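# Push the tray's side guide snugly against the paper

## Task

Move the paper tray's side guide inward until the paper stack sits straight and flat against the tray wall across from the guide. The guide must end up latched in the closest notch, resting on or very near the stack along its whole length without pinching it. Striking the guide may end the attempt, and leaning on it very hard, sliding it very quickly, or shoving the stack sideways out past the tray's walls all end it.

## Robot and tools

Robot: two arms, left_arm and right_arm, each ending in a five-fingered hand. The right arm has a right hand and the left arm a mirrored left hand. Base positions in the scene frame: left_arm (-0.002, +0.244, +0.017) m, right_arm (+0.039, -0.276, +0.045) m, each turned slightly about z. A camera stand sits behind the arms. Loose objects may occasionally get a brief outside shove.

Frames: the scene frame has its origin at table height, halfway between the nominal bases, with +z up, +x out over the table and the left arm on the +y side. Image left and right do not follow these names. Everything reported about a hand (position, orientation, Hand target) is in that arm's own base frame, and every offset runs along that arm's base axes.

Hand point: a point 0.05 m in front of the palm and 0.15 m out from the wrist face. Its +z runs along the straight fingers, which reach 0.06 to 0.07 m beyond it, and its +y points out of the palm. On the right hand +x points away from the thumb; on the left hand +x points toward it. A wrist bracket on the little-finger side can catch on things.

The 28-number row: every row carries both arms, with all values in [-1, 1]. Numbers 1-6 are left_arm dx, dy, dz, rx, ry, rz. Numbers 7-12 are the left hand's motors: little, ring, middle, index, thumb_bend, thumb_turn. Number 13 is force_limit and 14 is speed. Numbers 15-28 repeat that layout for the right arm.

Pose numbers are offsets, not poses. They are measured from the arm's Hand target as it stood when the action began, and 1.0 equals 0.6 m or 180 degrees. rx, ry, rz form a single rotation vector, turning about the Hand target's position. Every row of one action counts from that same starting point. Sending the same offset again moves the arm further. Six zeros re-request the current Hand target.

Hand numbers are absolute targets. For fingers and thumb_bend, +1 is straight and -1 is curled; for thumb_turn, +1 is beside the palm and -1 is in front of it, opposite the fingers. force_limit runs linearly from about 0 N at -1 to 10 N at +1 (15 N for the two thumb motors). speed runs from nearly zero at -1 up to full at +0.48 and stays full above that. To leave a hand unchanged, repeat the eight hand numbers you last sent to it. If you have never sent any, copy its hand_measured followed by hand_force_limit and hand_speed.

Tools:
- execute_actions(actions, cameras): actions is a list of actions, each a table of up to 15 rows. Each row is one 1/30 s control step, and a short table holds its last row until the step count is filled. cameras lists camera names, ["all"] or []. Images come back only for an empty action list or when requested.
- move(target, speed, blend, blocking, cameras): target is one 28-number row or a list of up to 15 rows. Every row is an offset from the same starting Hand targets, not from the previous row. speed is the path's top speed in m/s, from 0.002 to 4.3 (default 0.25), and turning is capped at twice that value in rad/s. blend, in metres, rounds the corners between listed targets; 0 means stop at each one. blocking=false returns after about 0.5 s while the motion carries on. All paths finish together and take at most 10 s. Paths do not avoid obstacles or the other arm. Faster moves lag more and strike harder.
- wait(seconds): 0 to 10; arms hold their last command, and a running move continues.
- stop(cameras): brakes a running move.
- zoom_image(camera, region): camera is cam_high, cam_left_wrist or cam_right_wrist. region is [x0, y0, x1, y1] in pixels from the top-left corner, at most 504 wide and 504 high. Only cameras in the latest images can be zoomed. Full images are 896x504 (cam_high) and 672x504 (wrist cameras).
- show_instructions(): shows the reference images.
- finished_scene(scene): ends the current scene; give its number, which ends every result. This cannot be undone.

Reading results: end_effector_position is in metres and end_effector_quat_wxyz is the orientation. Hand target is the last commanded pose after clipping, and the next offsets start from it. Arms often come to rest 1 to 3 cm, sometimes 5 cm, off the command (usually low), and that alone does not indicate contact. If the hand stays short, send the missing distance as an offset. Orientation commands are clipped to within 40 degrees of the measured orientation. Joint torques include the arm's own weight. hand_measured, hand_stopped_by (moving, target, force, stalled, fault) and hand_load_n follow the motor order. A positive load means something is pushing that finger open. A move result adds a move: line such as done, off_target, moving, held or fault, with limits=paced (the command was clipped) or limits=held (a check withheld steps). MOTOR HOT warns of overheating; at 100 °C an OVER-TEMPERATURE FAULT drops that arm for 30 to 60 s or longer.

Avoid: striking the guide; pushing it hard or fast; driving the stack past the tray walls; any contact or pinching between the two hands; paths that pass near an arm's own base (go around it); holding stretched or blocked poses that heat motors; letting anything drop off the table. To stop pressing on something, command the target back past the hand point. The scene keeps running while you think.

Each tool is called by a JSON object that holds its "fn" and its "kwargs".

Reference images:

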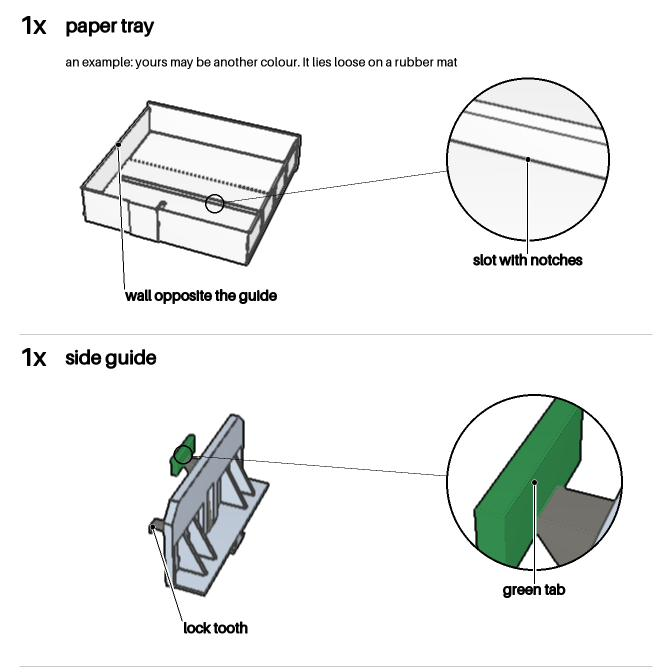

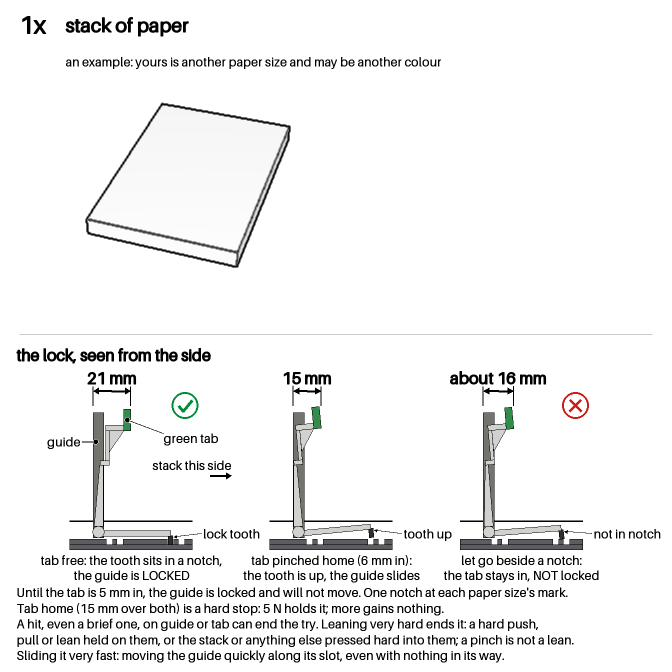

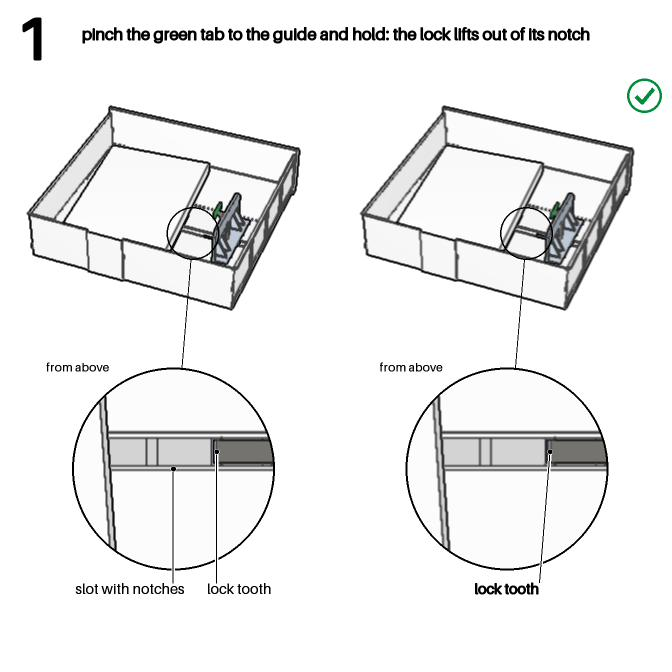

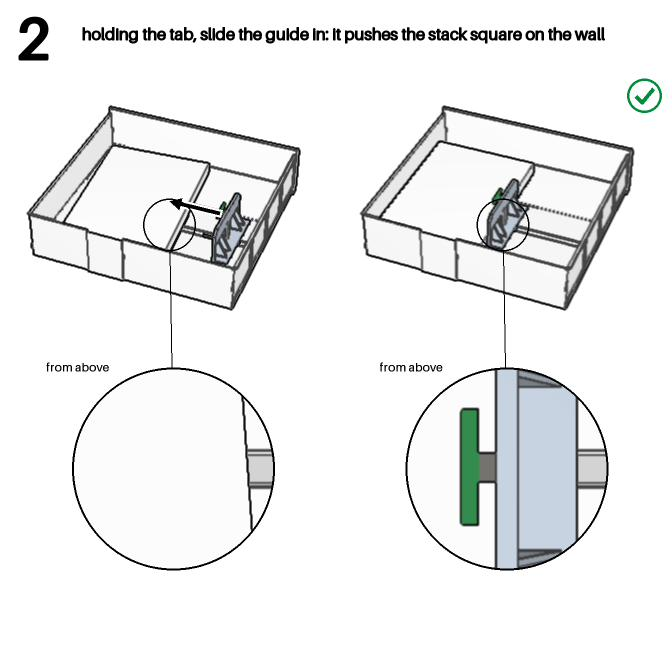

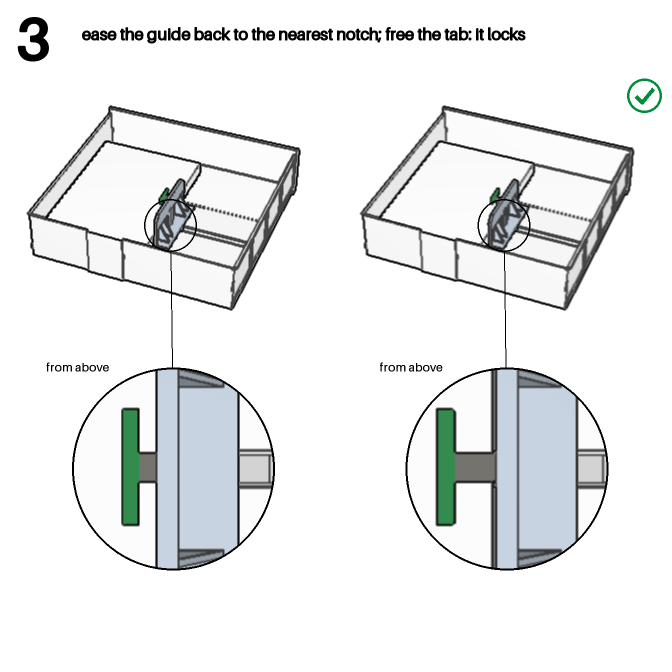

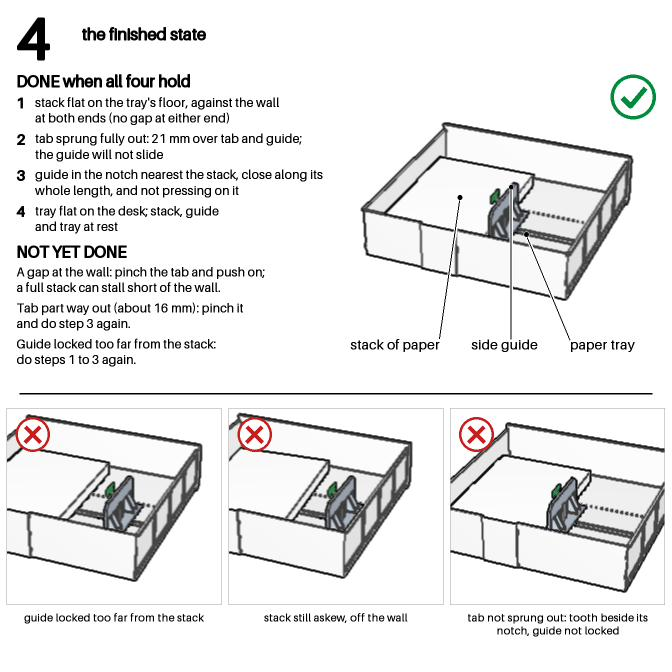

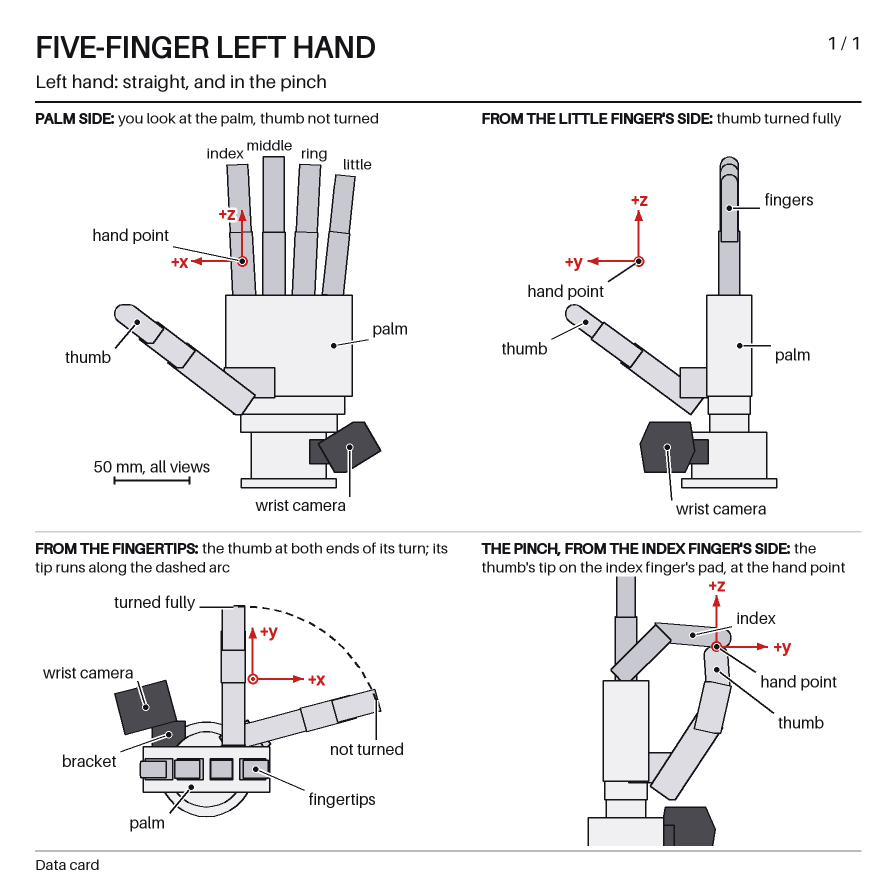

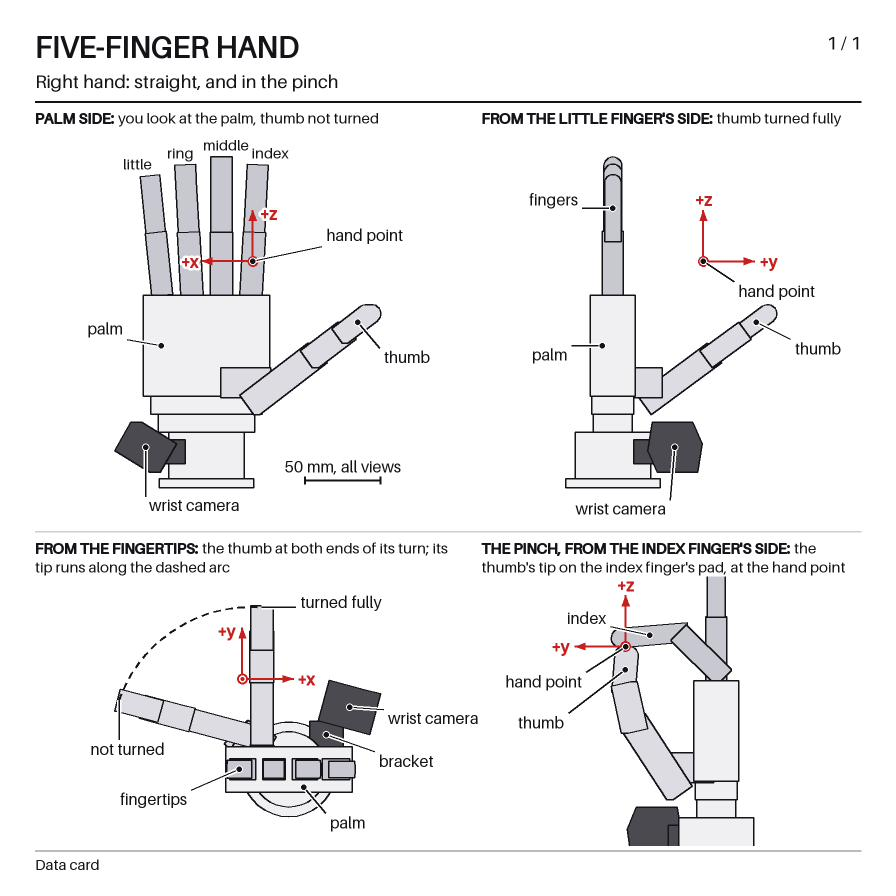

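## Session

{"fn": "execute_actions", "kwargs": {"actions": []}}

{"fn": "zoom_image", "kwargs": {"camera": "cam_high", "region": [295, 120, 545, 350]}}

Scene clock: 0.00 s.
left_arm: end_effector_position=(+0.5065, +0.0763, +0.2226) hand_measured=(+1.000, +1.000, +1.000, +1.000, +1.000, +1.000) hand_load_n=(+0.0, +0.0, +0.0, +0.0, +0.0, +0.0) hand_stopped_by=(target, target, target, target, target, target) hand_force_limit=0.00 hand_speed=-0.80 end_effector_quat_wxyz=(-0.001, -0.607, +0.794, +0.022) | right_arm: end_effector_position=(+0.7149, +0.2926, +0.3452) hand_measured=(+1.000, +1.000, +1.000, +1.000, +1.000, +1.000) hand_load_n=(+0.0, +0.0, +0.0, +0.0, +0.0, +0.0) hand_stopped_by=(target, target, target, target, target, target) hand_force_limit=0.00 hand_speed=-0.80 end_effector_quat_wxyz=(+0.259, -0.575, +0.742, -0.228)
Joint positions: left_arm=[0.145 1.887 1.94 -1.646 -0.038 0.41] | right_arm=[0.388 2.217 2.751 -1.452 0.285 0.543]
Joint velocities: within noise
Joint torques (N m): no reading
Heat: left arm: hottest elbow 27 °C; right arm: hottest elbow 29 °C.
Hand target: left_arm +0.5117, +0.0771, +0.2241; +0.004, -0.607, +0.794, +0.019 | right_arm +0.7162, +0.2931, +0.3591; +0.273, -0.570, +0.739, -0.232

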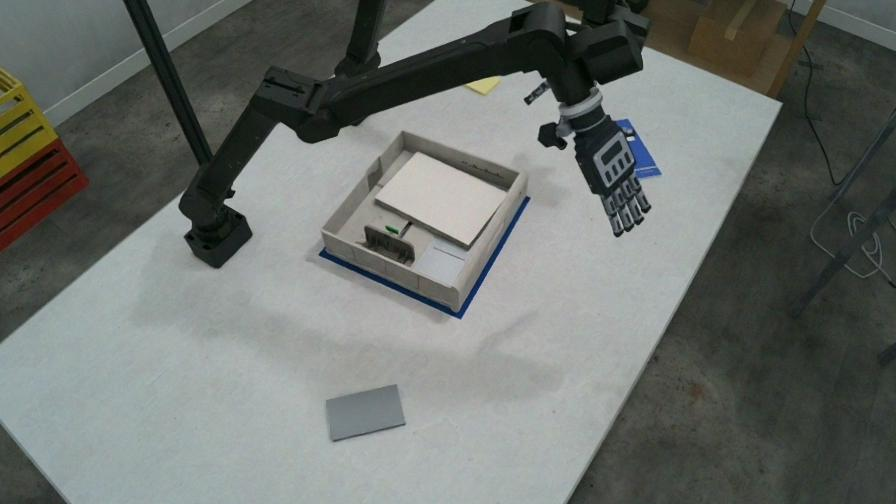

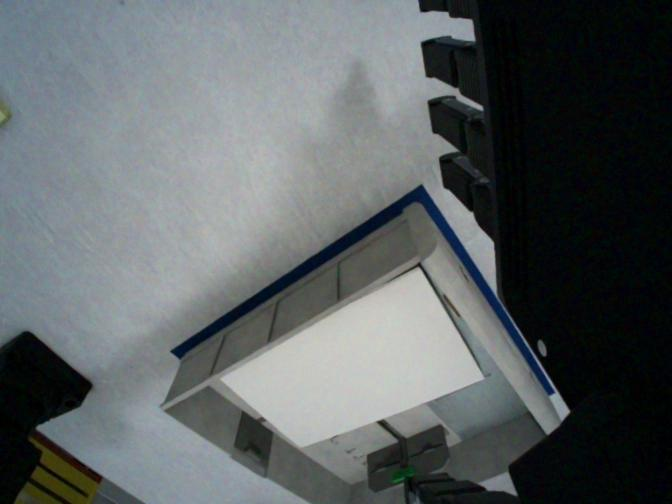

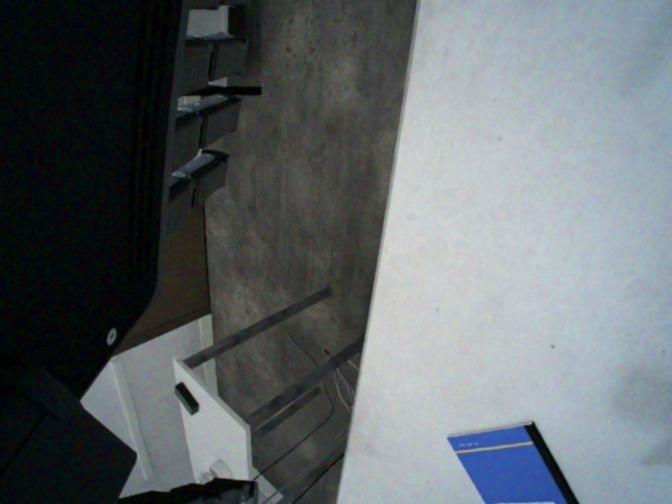

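Scaled by 2.016 from the camera's 896x504 image, which has a finer 1280x720 frame.

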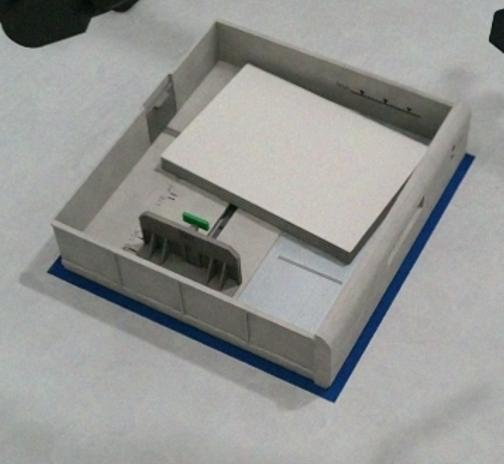

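{"fn": "move", "kwargs": {"target": [[0,-0.05,0.0,-0.115,-0.098,-0.17,1,1,0.22,0.22,0.6,-1,-0.2,0.2, -0.277,-0.905,0.0,0,0,-0.25,1,1,1,1,1,1,0,-0.8],[-0.2395,-0.645,-0.04,-0.230,-0.1956,-0.3411,1,1,0.22,0.22,0.6,-1,-0.2,0.2, -0.277,-0.905,0.0,0,0,-0.25,1,1,1,1,1,1,0,-0.8]], "speed": [0.35,0.3], "blend": 0.03, "cameras": ["cam_left_wrist","cam_high"]}}

Scene clock: 33.83 s.
left_arm: end_effector_position=(+0.3636, -0.3116, +0.1971) hand_measured=(+1.000, +1.000, +0.220, +0.220, +0.600, -1.000) hand_load_n=(+0.0, +0.0, -0.5, +0.0, +0.0, +0.0) hand_stopped_by=(target, target, target, target, target, target) hand_force_limit=-0.20 hand_speed=0.20 end_effector_quat_wxyz=(+0.026, -0.069, +0.906, -0.416) | right_arm: end_effector_position=(+0.5442, -0.2538, +0.3473) hand_measured=(+1.000, +1.000, +1.000, +1.000, +1.000, +1.000) hand_load_n=(-0.5, +0.0, +0.0, +0.0, +0.0, +0.0) hand_stopped_by=(target, target, target, target, target, target) hand_force_limit=0.00 hand_speed=-0.80 end_effector_quat_wxyz=(+0.151, -0.237, +0.909, -0.308)
Joint positions: left_arm=[-0.483 1.376 1.152 -0.75 0.664 0.724] | right_arm=[-0.442 1.563 1.771 -1.121 0.265 0.527]
Joint torques (N m): left_arm=[2.26 -13.63 7.9 2.18 0.34 -0.17] | right_arm=[-0.03 -13.74 8.76 1.91 0.09 -0.16]
Heat: left arm: hottest shoulder 30 °C; right arm: hottest elbow 33 °C.
Hand target: left_arm +0.3682, -0.3099, +0.2001; +0.035, -0.075, +0.903, -0.421 | right_arm +0.5499, -0.2499, +0.3591; +0.164, -0.244, +0.901, -0.318
Off the commanded pose: left_arm 0.006 m, 1 deg | right_arm 0.014 m, 2 deg.
move: off_target (right_arm)
Images, in order (width x height): cam_high 896x504, cam_left_wrist 672x504.

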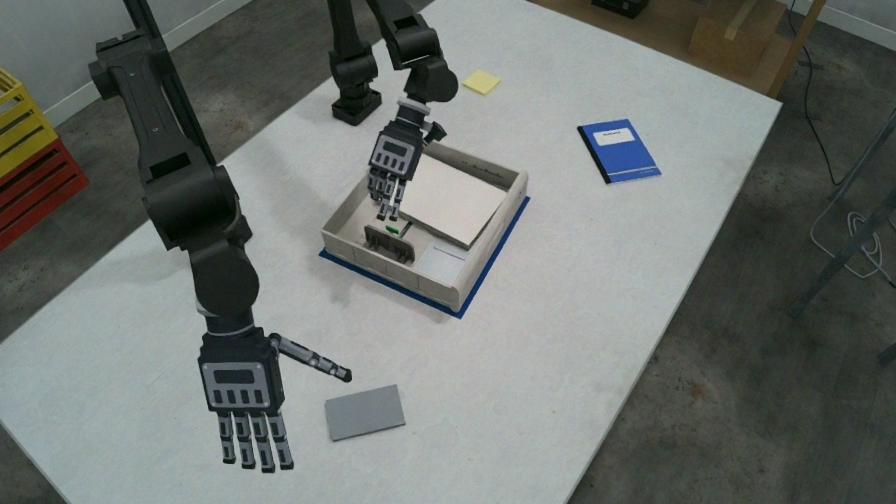

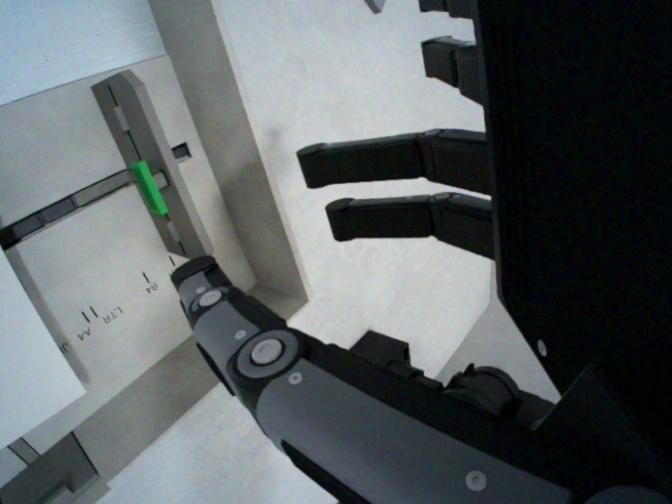

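{"fn": "move", "kwargs": {"target": [0.0015,-0.0335,-0.167,0,0,0,1,1,0.22,0.22,0.6,-1,-0.2,0.2, 0,0,0,0,0,0,1,1,1,1,1,1,0,-0.8], "speed": 0.2, "cameras": ["cam_left_wrist"]}}

Scene clock: 41.87 s.
left_arm: end_effector_position=(+0.3675, -0.3236, +0.0979) hand_measured=(+1.000, +1.000, +0.220, +0.220, +0.600, -1.000) hand_load_n=(+0.0, -0.5, +0.0, +0.0, +0.0, +0.0) hand_stopped_by=(target, target, target, target, target, target) hand_force_limit=-0.20 hand_speed=0.20 end_effector_quat_wxyz=(+0.031, -0.076, +0.905, -0.416) | right_arm: end_effector_position=(+0.5442, -0.2538, +0.3473) hand_measured=(+1.000, +1.000, +1.000, +1.000, +1.000, +1.000) hand_load_n=(+0.0, +0.0, +0.0, +0.0, +0.0, +0.0) hand_stopped_by=(target, target, target, target, target, target) hand_force_limit=0.00 hand_speed=-0.80 end_effector_quat_wxyz=(+0.151, -0.237, +0.909, -0.308)
Joint positions: left_arm=[-0.506 1.487 0.986 -0.446 0.64 0.684] | right_arm=[-0.442 1.563 1.771 -1.121 0.265 0.527]
Joint torques (N m): left_arm=[1.03 -13.68 7.91 2.1 0.34 -0.19] | right_arm=[-0.09 -13.51 8.77 1.94 0.09 -0.17]
Heat: left arm: hottest elbow 31 °C; right arm: hottest elbow 35 °C.
Hand target: left_arm +0.3690, -0.3301, +0.0998; +0.035, -0.075, +0.903, -0.421 | right_arm +0.5499, -0.2499, +0.3591; +0.164, -0.244, +0.901, -0.318
Off the commanded pose: left_arm 0.007 m, 1 deg | right_arm 0.014 m, 2 deg.
move: off_target (right_arm)
Images, in order (width x height): cam_left_wrist 672x504.

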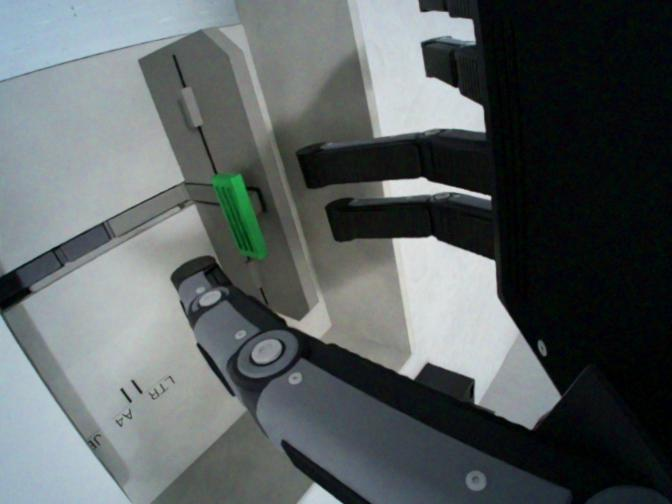

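{"fn": "move", "kwargs": {"target": [0.011,0.010,-0.06,0,0,0,1,1,0.22,0.22,0.6,-1,-0.2,0.2, 0,0,0,0,0,0,1,1,1,1,1,1,0,-0.8], "speed": 0.1, "cameras": ["cam_left_wrist","cam_high"]}}

{"fn": "zoom_image", "kwargs": {"camera": "cam_high", "region": [315, 130, 455, 300]}}

Scene clock: 48.27 s.
left_arm: end_effector_position=(+0.3692, -0.3263, +0.0693) hand_measured=(+1.000, +1.000, +0.220, +0.220, +0.600, -1.000) hand_load_n=(+0.0, +0.0, +0.0, +0.0, +0.0, +0.0) hand_stopped_by=(target, target, target, target, target, target) hand_force_limit=-0.20 hand_speed=0.20 end_effector_quat_wxyz=(+0.030, -0.074, +0.904, -0.420) | right_arm: end_effector_position=(+0.5442, -0.2538, +0.3473) hand_measured=(+1.000, +1.000, +1.000, +1.000, +1.000, +1.000) hand_load_n=(+0.0, -0.5, -0.5, +0.0, +0.0, +0.0) hand_stopped_by=(target, target, target, target, target, target) hand_force_limit=0.00 hand_speed=-0.80 end_effector_quat_wxyz=(+0.151, -0.237, +0.909, -0.308)
Joint positions: left_arm=[-0.506 1.537 0.952 -0.358 0.649 0.684] | right_arm=[-0.442 1.563 1.771 -1.121 0.265 0.527]
Joint torques (N m): left_arm=[2.43 -12.98 7.09 2.19 0.42 -0.02] | right_arm=[-0.09 -13.74 8.76 1.88 0.09 -0.17]
Heat: left arm: hottest elbow 31 °C; right arm: hottest elbow 36 °C.
Hand target: left_arm +0.3756, -0.3241, +0.0639; +0.035, -0.075, +0.903, -0.421 | right_arm +0.5499, -0.2499, +0.3591; +0.164, -0.244, +0.901, -0.318
Off the commanded pose: left_arm 0.009 m, 1 deg | right_arm 0.014 m, 2 deg.
move: off_target (right_arm)
Images, in order (width x height): cam_high 896x504, cam_left_wrist 672x504.

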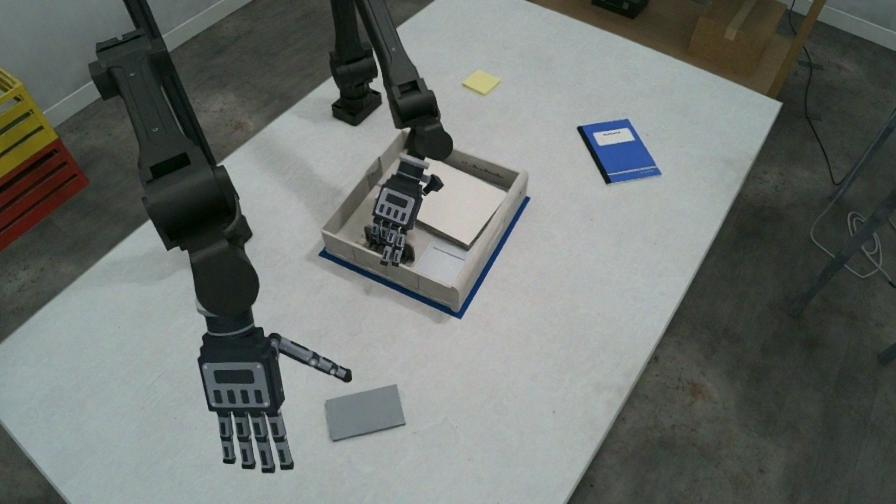

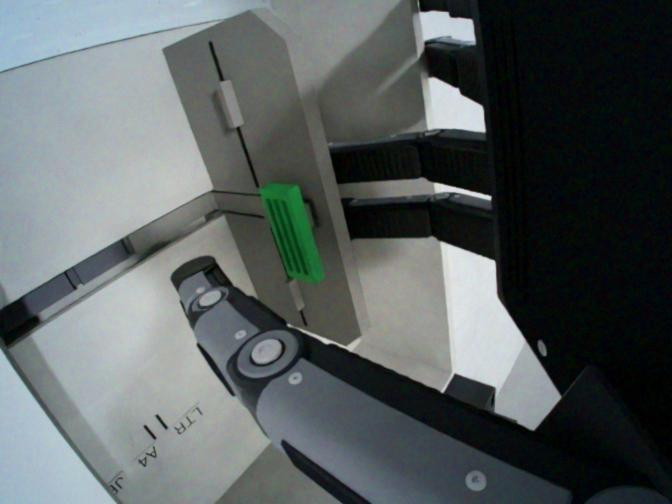

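Scaled by 2.965 from the camera's 896x504 image, which has a finer 1280x720 frame.

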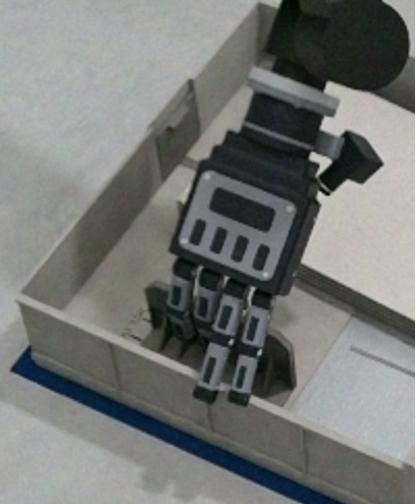

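{"fn": "move", "kwargs": {"target": [0.008,0.002,-0.011,0,0,0,1,1,0.22,0.22,0.6,-1,-0.2,0.2, 0,0,0,0,0,0,1,1,1,1,1,1,0,-0.8], "speed": 0.1, "cameras": ["cam_left_wrist"]}}

Scene clock: 58.00 s.
left_arm: end_effector_position=(+0.3721, -0.3269, +0.0672) hand_measured=(+1.000, +1.000, +0.220, +0.220, +0.600, -1.000) hand_load_n=(+0.0, +0.0, -0.5, +0.0, +0.0, +0.0) hand_stopped_by=(target, target, target, target, target, target) hand_force_limit=-0.20 hand_speed=0.20 end_effector_quat_wxyz=(+0.032, -0.072, +0.903, -0.423) | right_arm: end_effector_position=(+0.5442, -0.2538, +0.3473) hand_measured=(+1.000, +1.000, +1.000, +1.000, +1.000, +1.000) hand_load_n=(+0.0, +0.0, +0.0, +0.0, +0.0, +0.0) hand_stopped_by=(target, target, target, target, target, target) hand_force_limit=0.00 hand_speed=-0.80 end_effector_quat_wxyz=(+0.151, -0.237, +0.909, -0.308)
Joint positions: left_arm=[-0.502 1.545 0.952 -0.344 0.654 0.688] | right_arm=[-0.442 1.563 1.771 -1.121 0.265 0.527]
Joint torques (N m): left_arm=[2.67 -12.28 7.31 2.17 0.4 0.01] | right_arm=[-0.09 -13.68 8.79 1.89 0.09 -0.17]
Heat: left arm: hottest elbow 31 °C; right arm: hottest elbow 37 °C.
Hand target: left_arm +0.3803, -0.3229, +0.0572; +0.035, -0.075, +0.903, -0.421 | right_arm +0.5499, -0.2499, +0.3591; +0.164, -0.244, +0.901, -0.318
Off the commanded pose: left_arm 0.013 m, 1 deg | right_arm 0.014 m, 2 deg.
move: off_target (left_arm, right_arm)
Images, in order (width x height): cam_left_wrist 672x504.

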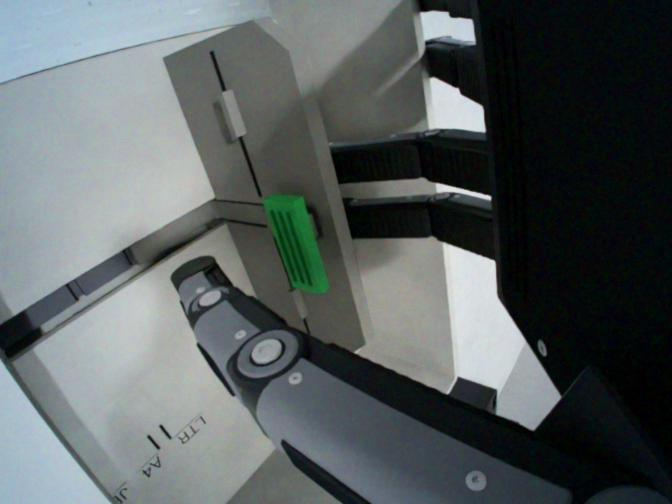

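{"fn": "move", "kwargs": {"target": [0,0.004,-0.012,0,0,0,1,1,0.22,0.22,0.6,-1,-0.2,0.2, 0,0,0,0,0,0,1,1,1,1,1,1,0,-0.8], "speed": 0.1, "cameras": ["cam_left_wrist"]}}

Scene clock: 63.07 s.
left_arm: end_effector_position=(+0.3758, -0.3278, +0.0650) hand_measured=(+1.000, +1.000, +0.220, +0.220, +0.600, -1.000) hand_load_n=(+0.0, -0.5, +0.5, +0.0, +0.0, +0.0) hand_stopped_by=(target, target, target, target, target, target) hand_force_limit=-0.20 hand_speed=0.20 end_effector_quat_wxyz=(+0.036, -0.069, +0.901, -0.426) | right_arm: end_effector_position=(+0.5442, -0.2538, +0.3473) hand_measured=(+1.000, +1.000, +1.000, +1.000, +1.000, +1.000) hand_load_n=(+0.0, +0.0, +0.0, +0.0, +0.0, +0.0) hand_stopped_by=(target, target, target, target, target, target) hand_force_limit=0.00 hand_speed=-0.80 end_effector_quat_wxyz=(+0.151, -0.237, +0.909, -0.308)
Joint positions: left_arm=[-0.5 1.553 0.952 -0.327 0.658 0.692] | right_arm=[-0.442 1.563 1.771 -1.121 0.265 0.527]
Joint torques (N m): left_arm=[2.78 -12.4 6.38 2.14 0.37 0.02] | right_arm=[-0.09 -13.57 8.77 1.91 0.08 -0.16]
Heat: left arm: hottest elbow 31 °C; right arm: hottest elbow 38 °C.
Hand target: left_arm +0.3803, -0.3204, +0.0500; +0.035, -0.075, +0.903, -0.421 | right_arm +0.5499, -0.2499, +0.3591; +0.164, -0.244, +0.901, -0.318
Off the commanded pose: left_arm 0.017 m, 1 deg | right_arm 0.014 m, 2 deg.
move: off_target (left_arm, right_arm)
Images, in order (width x height): cam_left_wrist 672x504.

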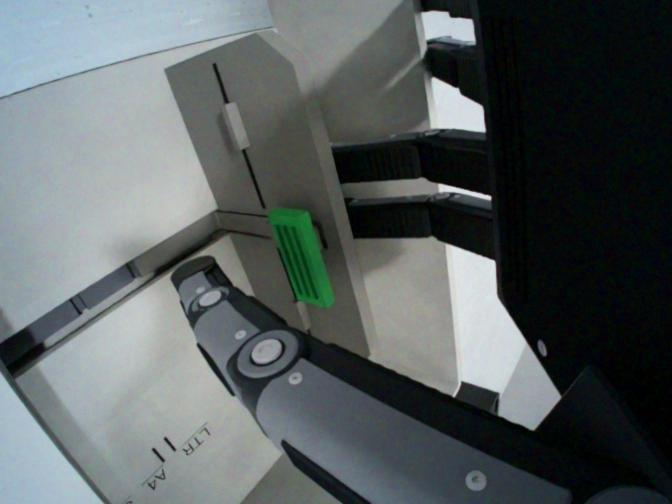

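{"fn": "move", "kwargs": {"target": [-0.002,0.010,0.0,0,0,0,1,1,0.22,0.22,0.6,-1,-0.2,0.2, 0,0,0,0,0,0,1,1,1,1,1,1,0,-0.8], "speed": 0.1, "cameras": ["cam_left_wrist"]}}

Scene clock: 67.10 s.
left_arm: end_effector_position=(+0.3758, -0.3263, +0.0640) hand_measured=(+1.000, +1.000, +0.220, +0.220, +0.600, -1.000) hand_load_n=(+0.0, +0.5, +0.0, +0.0, +0.0, +0.0) hand_stopped_by=(target, target, target, target, target, target) hand_force_limit=-0.20 hand_speed=0.20 end_effector_quat_wxyz=(+0.036, -0.064, +0.900, -0.429) | right_arm: end_effector_position=(+0.5442, -0.2538, +0.3473) hand_measured=(+1.000, +1.000, +1.000, +1.000, +1.000, +1.000) hand_load_n=(+0.0, +0.0, +0.0, +0.0, +0.0, +0.0) hand_stopped_by=(target, target, target, target, target, target) hand_force_limit=0.00 hand_speed=-0.80 end_effector_quat_wxyz=(+0.151, -0.237, +0.909, -0.308)
Joint positions: left_arm=[-0.495 1.553 0.947 -0.322 0.667 0.704] | right_arm=[-0.442 1.563 1.771 -1.121 0.265 0.527]
Joint torques (N m): left_arm=[3.14 -12.98 6.02 1.7 0.23 -0.02] | right_arm=[-0.03 -13.8 8.76 1.89 0.09 -0.17]
Heat: left arm: hottest elbow 30 °C; right arm: hottest elbow 38 °C.
Hand target: left_arm +0.3791, -0.3145, +0.0500; +0.035, -0.075, +0.903, -0.421 | right_arm +0.5499, -0.2499, +0.3591; +0.164, -0.244, +0.901, -0.318
Off the commanded pose: left_arm 0.019 m, 2 deg | right_arm 0.014 m, 2 deg.
move: off_target (left_arm, right_arm)
Images, in order (width x height): cam_left_wrist 672x504.

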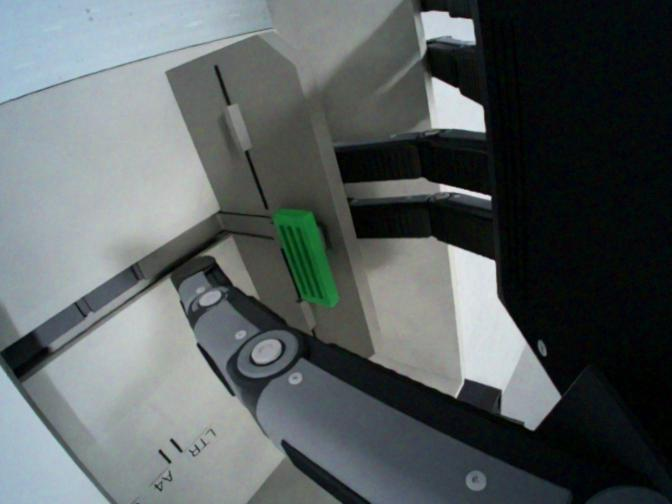

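{"fn": "wait", "kwargs": {"seconds": 0, "cameras": ["cam_high","cam_left_wrist"]}}

{"fn": "zoom_image", "kwargs": {"camera": "cam_high", "region": [345, 200, 445, 300]}}

Scene clock: 70.30 s.
left_arm: end_effector_position=(+0.3758, -0.3263, +0.0640) hand_measured=(+1.000, +1.000, +0.220, +0.220, +0.600, -1.000) hand_load_n=(+0.0, +0.0, +0.0, +0.0, +0.0, +0.0) hand_stopped_by=(target, target, target, target, target, target) hand_force_limit=-0.20 hand_speed=0.20 end_effector_quat_wxyz=(+0.036, -0.064, +0.900, -0.429) | right_arm: end_effector_position=(+0.5442, -0.2538, +0.3473) hand_measured=(+1.000, +1.000, +1.000, +1.000, +1.000, +1.000) hand_load_n=(+0.0, +0.0, +0.0, +0.0, +0.0, +0.0) hand_stopped_by=(target, target, target, target, target, target) hand_force_limit=0.00 hand_speed=-0.80 end_effector_quat_wxyz=(+0.151, -0.237, +0.909, -0.308)
Joint positions: left_arm=[-0.495 1.553 0.947 -0.322 0.667 0.704] | right_arm=[-0.442 1.563 1.771 -1.121 0.265 0.527]
Joint torques (N m): left_arm=[3.43 -12.98 6 1.74 0.23 -0.01] | right_arm=[-0.03 -13.57 8.79 1.89 0.08 -0.16]
Heat: left arm: hottest elbow 30 °C; right arm: hottest elbow 39 °C.
Hand target: left_arm +0.3791, -0.3145, +0.0501; +0.035, -0.075, +0.903, -0.421 | right_arm +0.5499, -0.2499, +0.3591; +0.164, -0.244, +0.901, -0.318
Off the commanded pose: left_arm 0.019 m, 2 deg | right_arm 0.014 m, 2 deg.
Images, in order (width x height): cam_high 896x504, cam_left_wrist 672x504.

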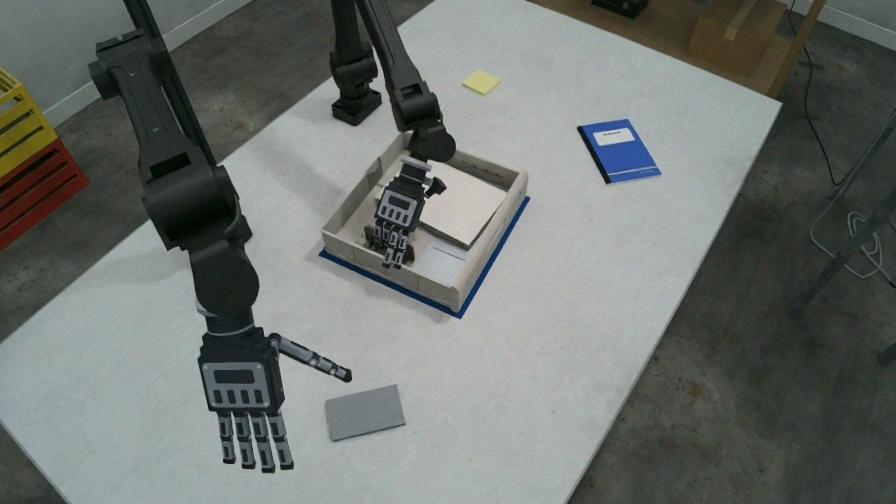

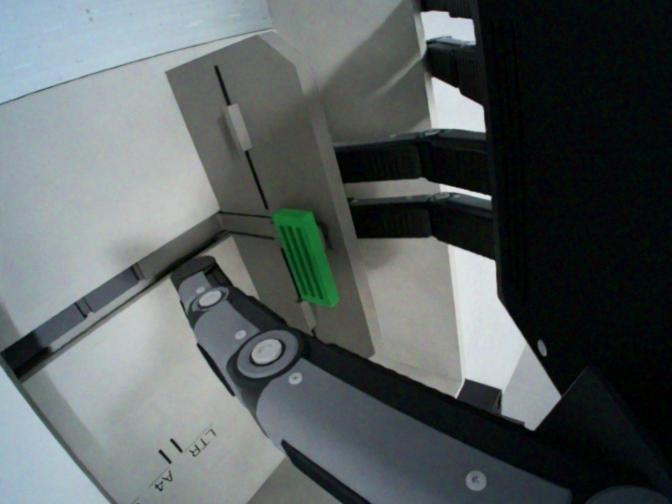

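Scaled by 5.040 from the camera's 896x504 image, which has a finer 1280x720 frame.

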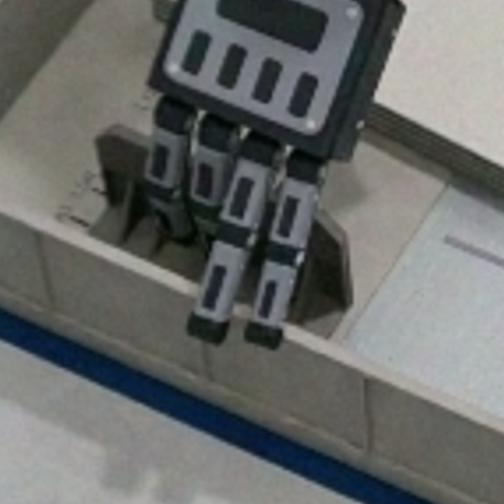

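{"fn": "move", "kwargs": {"target": [[-0.007,-0.02,0.09,0,0,0,1,1,0.22,0.22,0.6,-1,-0.2,0.2, 0,0,0,0,0,0,1,1,1,1,1,1,0,-0.8],[-0.007,-0.022,0.09,0,0,0,-1,-1,0.22,0.22,0.6,-1,-0.2,0.2, 0,0,0,0,0,0,1,1,1,1,1,1,0,-0.8],[-0.006,-0.022,0.015,0,0,0,-1,-1,0.22,0.22,0.6,-1,-0.2,0.2, 0,0,0,0,0,0,1,1,1,1,1,1,0,-0.8]], "speed": 0.1, "cameras": ["cam_left_wrist","cam_high"]}}

{"fn": "zoom_image", "kwargs": {"camera": "cam_high", "region": [345, 200, 445, 300]}}

Scene clock: 90.37 s.
left_arm: end_effector_position=(+0.3730, -0.3255, +0.0631) hand_measured=(-1.000, +0.152, +0.220, +0.220, +0.600, -1.000) hand_load_n=(+0.0, +0.0, +0.0, +0.0, +0.0, +0.0) hand_stopped_by=(target, force, target, target, target, target) hand_force_limit=-0.20 hand_speed=0.20 end_effector_quat_wxyz=(+0.034, -0.072, +0.904, -0.420) | right_arm: end_effector_position=(+0.5442, -0.2538, +0.3473) hand_measured=(+1.000, +1.000, +1.000, +1.000, +1.000, +1.000) hand_load_n=(+0.0, +0.0, +0.0, +0.0, +0.0, +0.0) hand_stopped_by=(target, target, target, target, target, target) hand_force_limit=0.00 hand_speed=-0.80 end_effector_quat_wxyz=(+0.151, -0.237, +0.909, -0.308)
Joint positions: left_arm=[-0.502 1.551 0.949 -0.34 0.647 0.693] | right_arm=[-0.442 1.563 1.771 -1.121 0.265 0.527]
Joint torques (N m): left_arm=[1.61 -13.63 7.01 2.19 0.33 -0.17] | right_arm=[-0.03 -13.63 8.7 1.89 0.09 -0.17]
Heat: left arm: hottest elbow 31 °C; right arm: hottest elbow 40 °C.
Hand target: left_arm +0.3757, -0.3276, +0.0590; +0.035, -0.075, +0.903, -0.421 | right_arm +0.5499, -0.2499, +0.3591; +0.164, -0.244, +0.901, -0.318
Off the commanded pose: left_arm 0.005 m, 0 deg | right_arm 0.014 m, 2 deg.
move: off_target (right_arm); target 2's new numbers were sent with left_arm's hand 0.022 m and 1 deg from that target
Images, in order (width x height): cam_high 896x504, cam_left_wrist 672x504.

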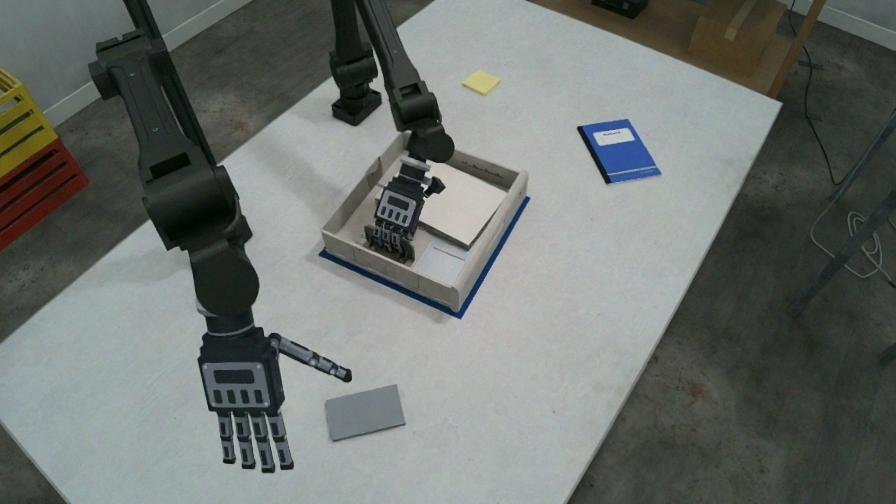

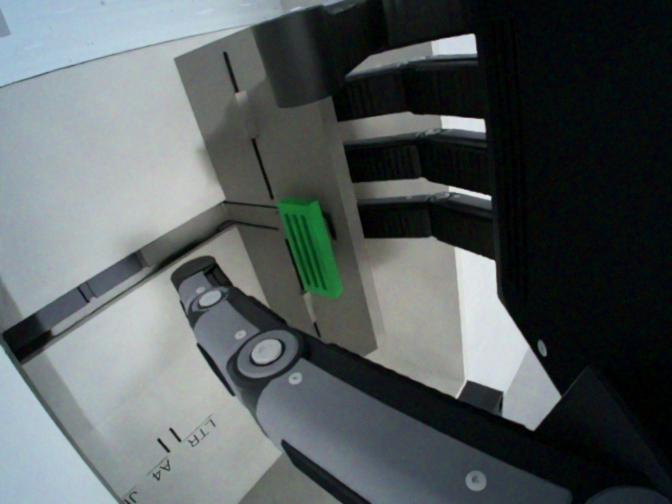

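Scaled by 5.040 from the camera's 896x504 image, which has a finer 1280x720 frame.

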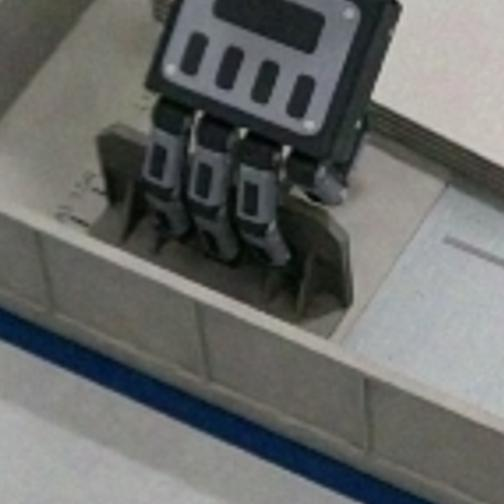

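{"fn": "move", "kwargs": {"target": [[0,0,0,0,0,0,-1,0.27,-0.3,-0.3,0.35,-1,-0.85,-0.65, 0,0,0,0,0,0,1,1,1,1,1,1,0,-0.8],[0,0,0,0,0,0,-1,0.27,-0.3,-0.3,-0.3,-1,-0.15,-0.65, 0,0,0,0,0,0,1,1,1,1,1,1,0,-0.8]], "speed": 0.1, "cameras": ["cam_left_wrist"]}}

Scene clock: 98.10 s.
left_arm: end_effector_position=(+0.3732, -0.3281, +0.0629) hand_measured=(-1.000, +0.270, +0.096, +0.032, +0.156, -1.000) hand_load_n=(+0.0, -0.5, +0.0, +5.5, +5.5, +0.5) hand_stopped_by=(target, target, force, force, force, target) hand_force_limit=-0.15 hand_speed=-0.65 end_effector_quat_wxyz=(+0.035, -0.069, +0.903, -0.422) | right_arm: end_effector_position=(+0.5442, -0.2538, +0.3473) hand_measured=(+1.000, +1.000, +1.000, +1.000, +1.000, +1.000) hand_load_n=(+0.0, +0.0, +0.0, +0.0, +0.0, +0.0) hand_stopped_by=(target, target, target, target, target, target) hand_force_limit=0.00 hand_speed=-0.80 end_effector_quat_wxyz=(+0.151, -0.237, +0.909, -0.308)
Joint positions: left_arm=[-0.506 1.553 0.949 -0.331 0.648 0.692] | right_arm=[-0.442 1.563 1.771 -1.121 0.265 0.527]
Joint torques (N m): left_arm=[1.85 -13.57 7.13 1.87 0.3 -0.16] | right_arm=[-0.09 -13.68 8.79 1.89 0.09 -0.17]
Heat: left arm: hottest elbow 31 °C; right arm: hottest elbow 40 °C.
Hand target: left_arm +0.3755, -0.3278, +0.0591; +0.035, -0.075, +0.903, -0.421 | right_arm +0.5499, -0.2499, +0.3591; +0.164, -0.244, +0.901, -0.318
Off the commanded pose: left_arm 0.005 m, 1 deg | right_arm 0.014 m, 2 deg.
move: off_target (right_arm)
Images, in order (width x height): cam_left_wrist 672x504.

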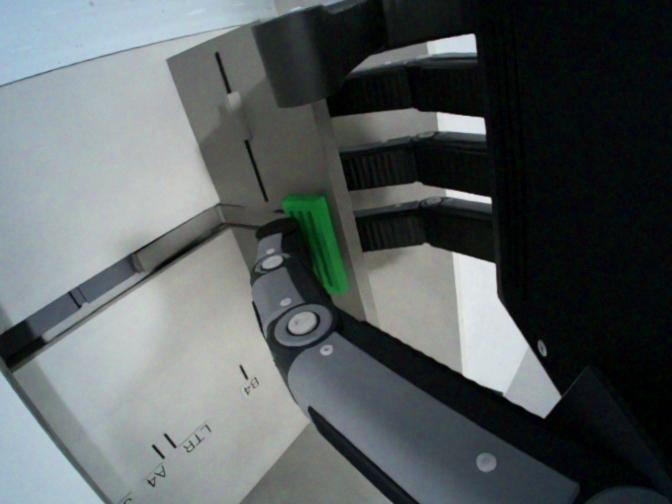

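{"fn": "move", "kwargs": {"target": [0,0,0,0,0,0,-1,0.27,-0.3,-0.3,-0.35,-1,0.05,-0.65, 0,0,0,0,0,0,1,1,1,1,1,1,0,-0.8], "speed": 0.1, "cameras": ["cam_left_wrist"]}}

{"fn": "zoom_image", "kwargs": {"camera": "cam_left_wrist", "region": [200, 100, 440, 340]}}

Scene clock: 101.97 s.
left_arm: end_effector_position=(+0.3731, -0.3281, +0.0629) hand_measured=(-1.000, +0.270, +0.096, +0.034, +0.094, -1.000) hand_load_n=(+0.0, +0.0, +0.0, +7.5, +9.0, +0.0) hand_stopped_by=(target, target, force, force, force, target) hand_force_limit=0.05 hand_speed=-0.65 end_effector_quat_wxyz=(+0.035, -0.070, +0.903, -0.422) | right_arm: end_effector_position=(+0.5442, -0.2538, +0.3473) hand_measured=(+1.000, +1.000, +1.000, +1.000, +1.000, +1.000) hand_load_n=(+0.0, +0.0, +0.0, +0.0, +0.0, +0.0) hand_stopped_by=(target, target, target, target, target, target) hand_force_limit=0.00 hand_speed=-0.80 end_effector_quat_wxyz=(+0.151, -0.237, +0.909, -0.308)
Joint positions: left_arm=[-0.506 1.553 0.949 -0.331 0.647 0.689] | right_arm=[-0.442 1.563 1.771 -1.121 0.265 0.527]
Joint torques (N m): left_arm=[2.02 -13.57 7.08 1.89 0.31 -0.14] | right_arm=[0.03 -13.8 8.75 1.91 0.08 -0.16]
Heat: left arm: hottest elbow 31 °C; right arm: hottest elbow 41 °C.
Hand target: left_arm +0.3756, -0.3277, +0.0591; +0.035, -0.075, +0.903, -0.421 | right_arm +0.5499, -0.2499, +0.3591; +0.164, -0.244, +0.901, -0.318
Off the commanded pose: left_arm 0.005 m, 1 deg | right_arm 0.014 m, 2 deg.
move: off_target (right_arm)
Images, in order (width x height): cam_left_wrist 672x504.

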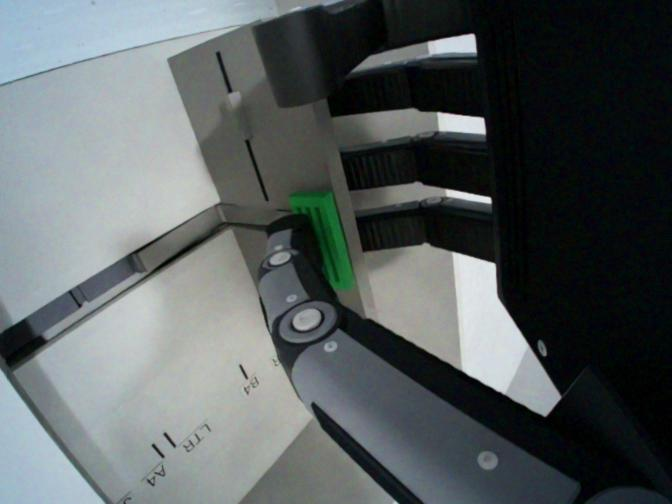

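Scaled by 2.100 from the camera's 672x504 image, which has a finer 960x720 frame.

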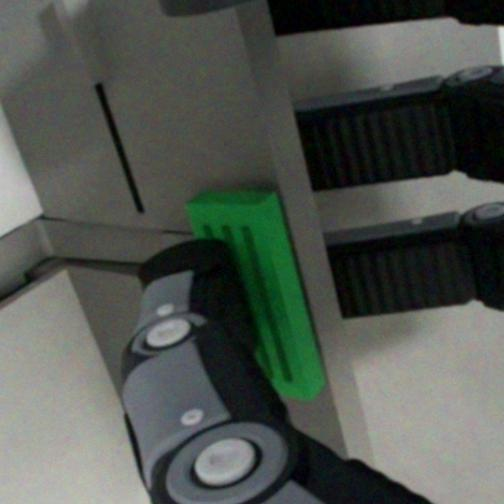

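{"fn": "move", "kwargs": {"target": [-0.007,0.041,0,0,0,0,-1,0.27,0.08,-0.3,-0.35,-1,0.0,-0.65, 0,0,0,0,0,0,1,1,1,1,1,1,0,-0.8], "speed": 0.03, "cameras": ["cam_left_wrist"]}}

Scene clock: 107.83 s.
left_arm: end_effector_position=(+0.3712, -0.3120, +0.0622) hand_measured=(-1.000, +0.270, +0.080, +0.034, +0.094, -1.000) hand_load_n=(+0.0, +0.0, +0.0, +7.0, +6.0, +0.0) hand_stopped_by=(target, target, target, force, force, target) hand_force_limit=0.00 hand_speed=-0.65 end_effector_quat_wxyz=(+0.034, -0.075, +0.900, -0.427) | right_arm: end_effector_position=(+0.5442, -0.2538, +0.3473) hand_measured=(+1.000, +1.000, +1.000, +1.000, +1.000, +1.000) hand_load_n=(+0.0, +0.0, +0.0, +0.0, +0.0, +0.0) hand_stopped_by=(target, target, target, target, target, target) hand_force_limit=0.00 hand_speed=-0.80 end_effector_quat_wxyz=(+0.151, -0.237, +0.909, -0.308)
Joint positions: left_arm=[-0.471 1.533 0.919 -0.331 0.674 0.707] | right_arm=[-0.442 1.563 1.771 -1.121 0.265 0.527]
Joint torques (N m): left_arm=[2.67 -14.27 6.5 0.85 0.32 0.1] | right_arm=[-0.03 -13.74 8.8 1.89 0.08 -0.16]
Heat: left arm: hottest elbow 31 °C; right arm: hottest elbow 41 °C.
Hand target: left_arm +0.3714, -0.3031, +0.0591; +0.035, -0.075, +0.903, -0.421 | right_arm +0.5499, -0.2499, +0.3591; +0.164, -0.244, +0.901, -0.318
Off the commanded pose: left_arm 0.009 m, 1 deg | right_arm 0.014 m, 2 deg.
move: off_target (right_arm)
Images, in order (width x height): cam_left_wrist 672x504.

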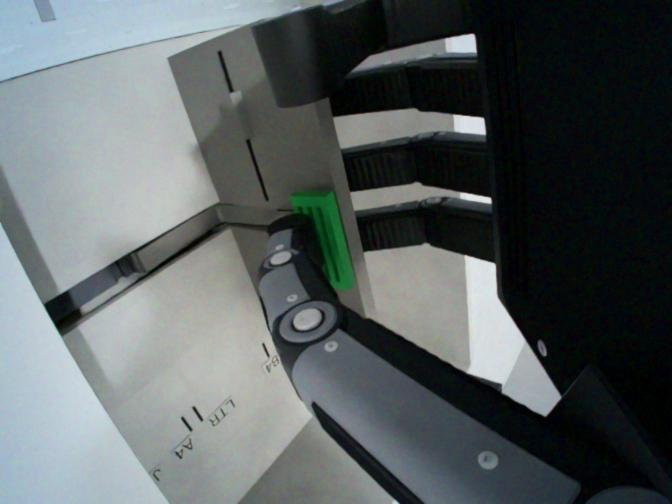

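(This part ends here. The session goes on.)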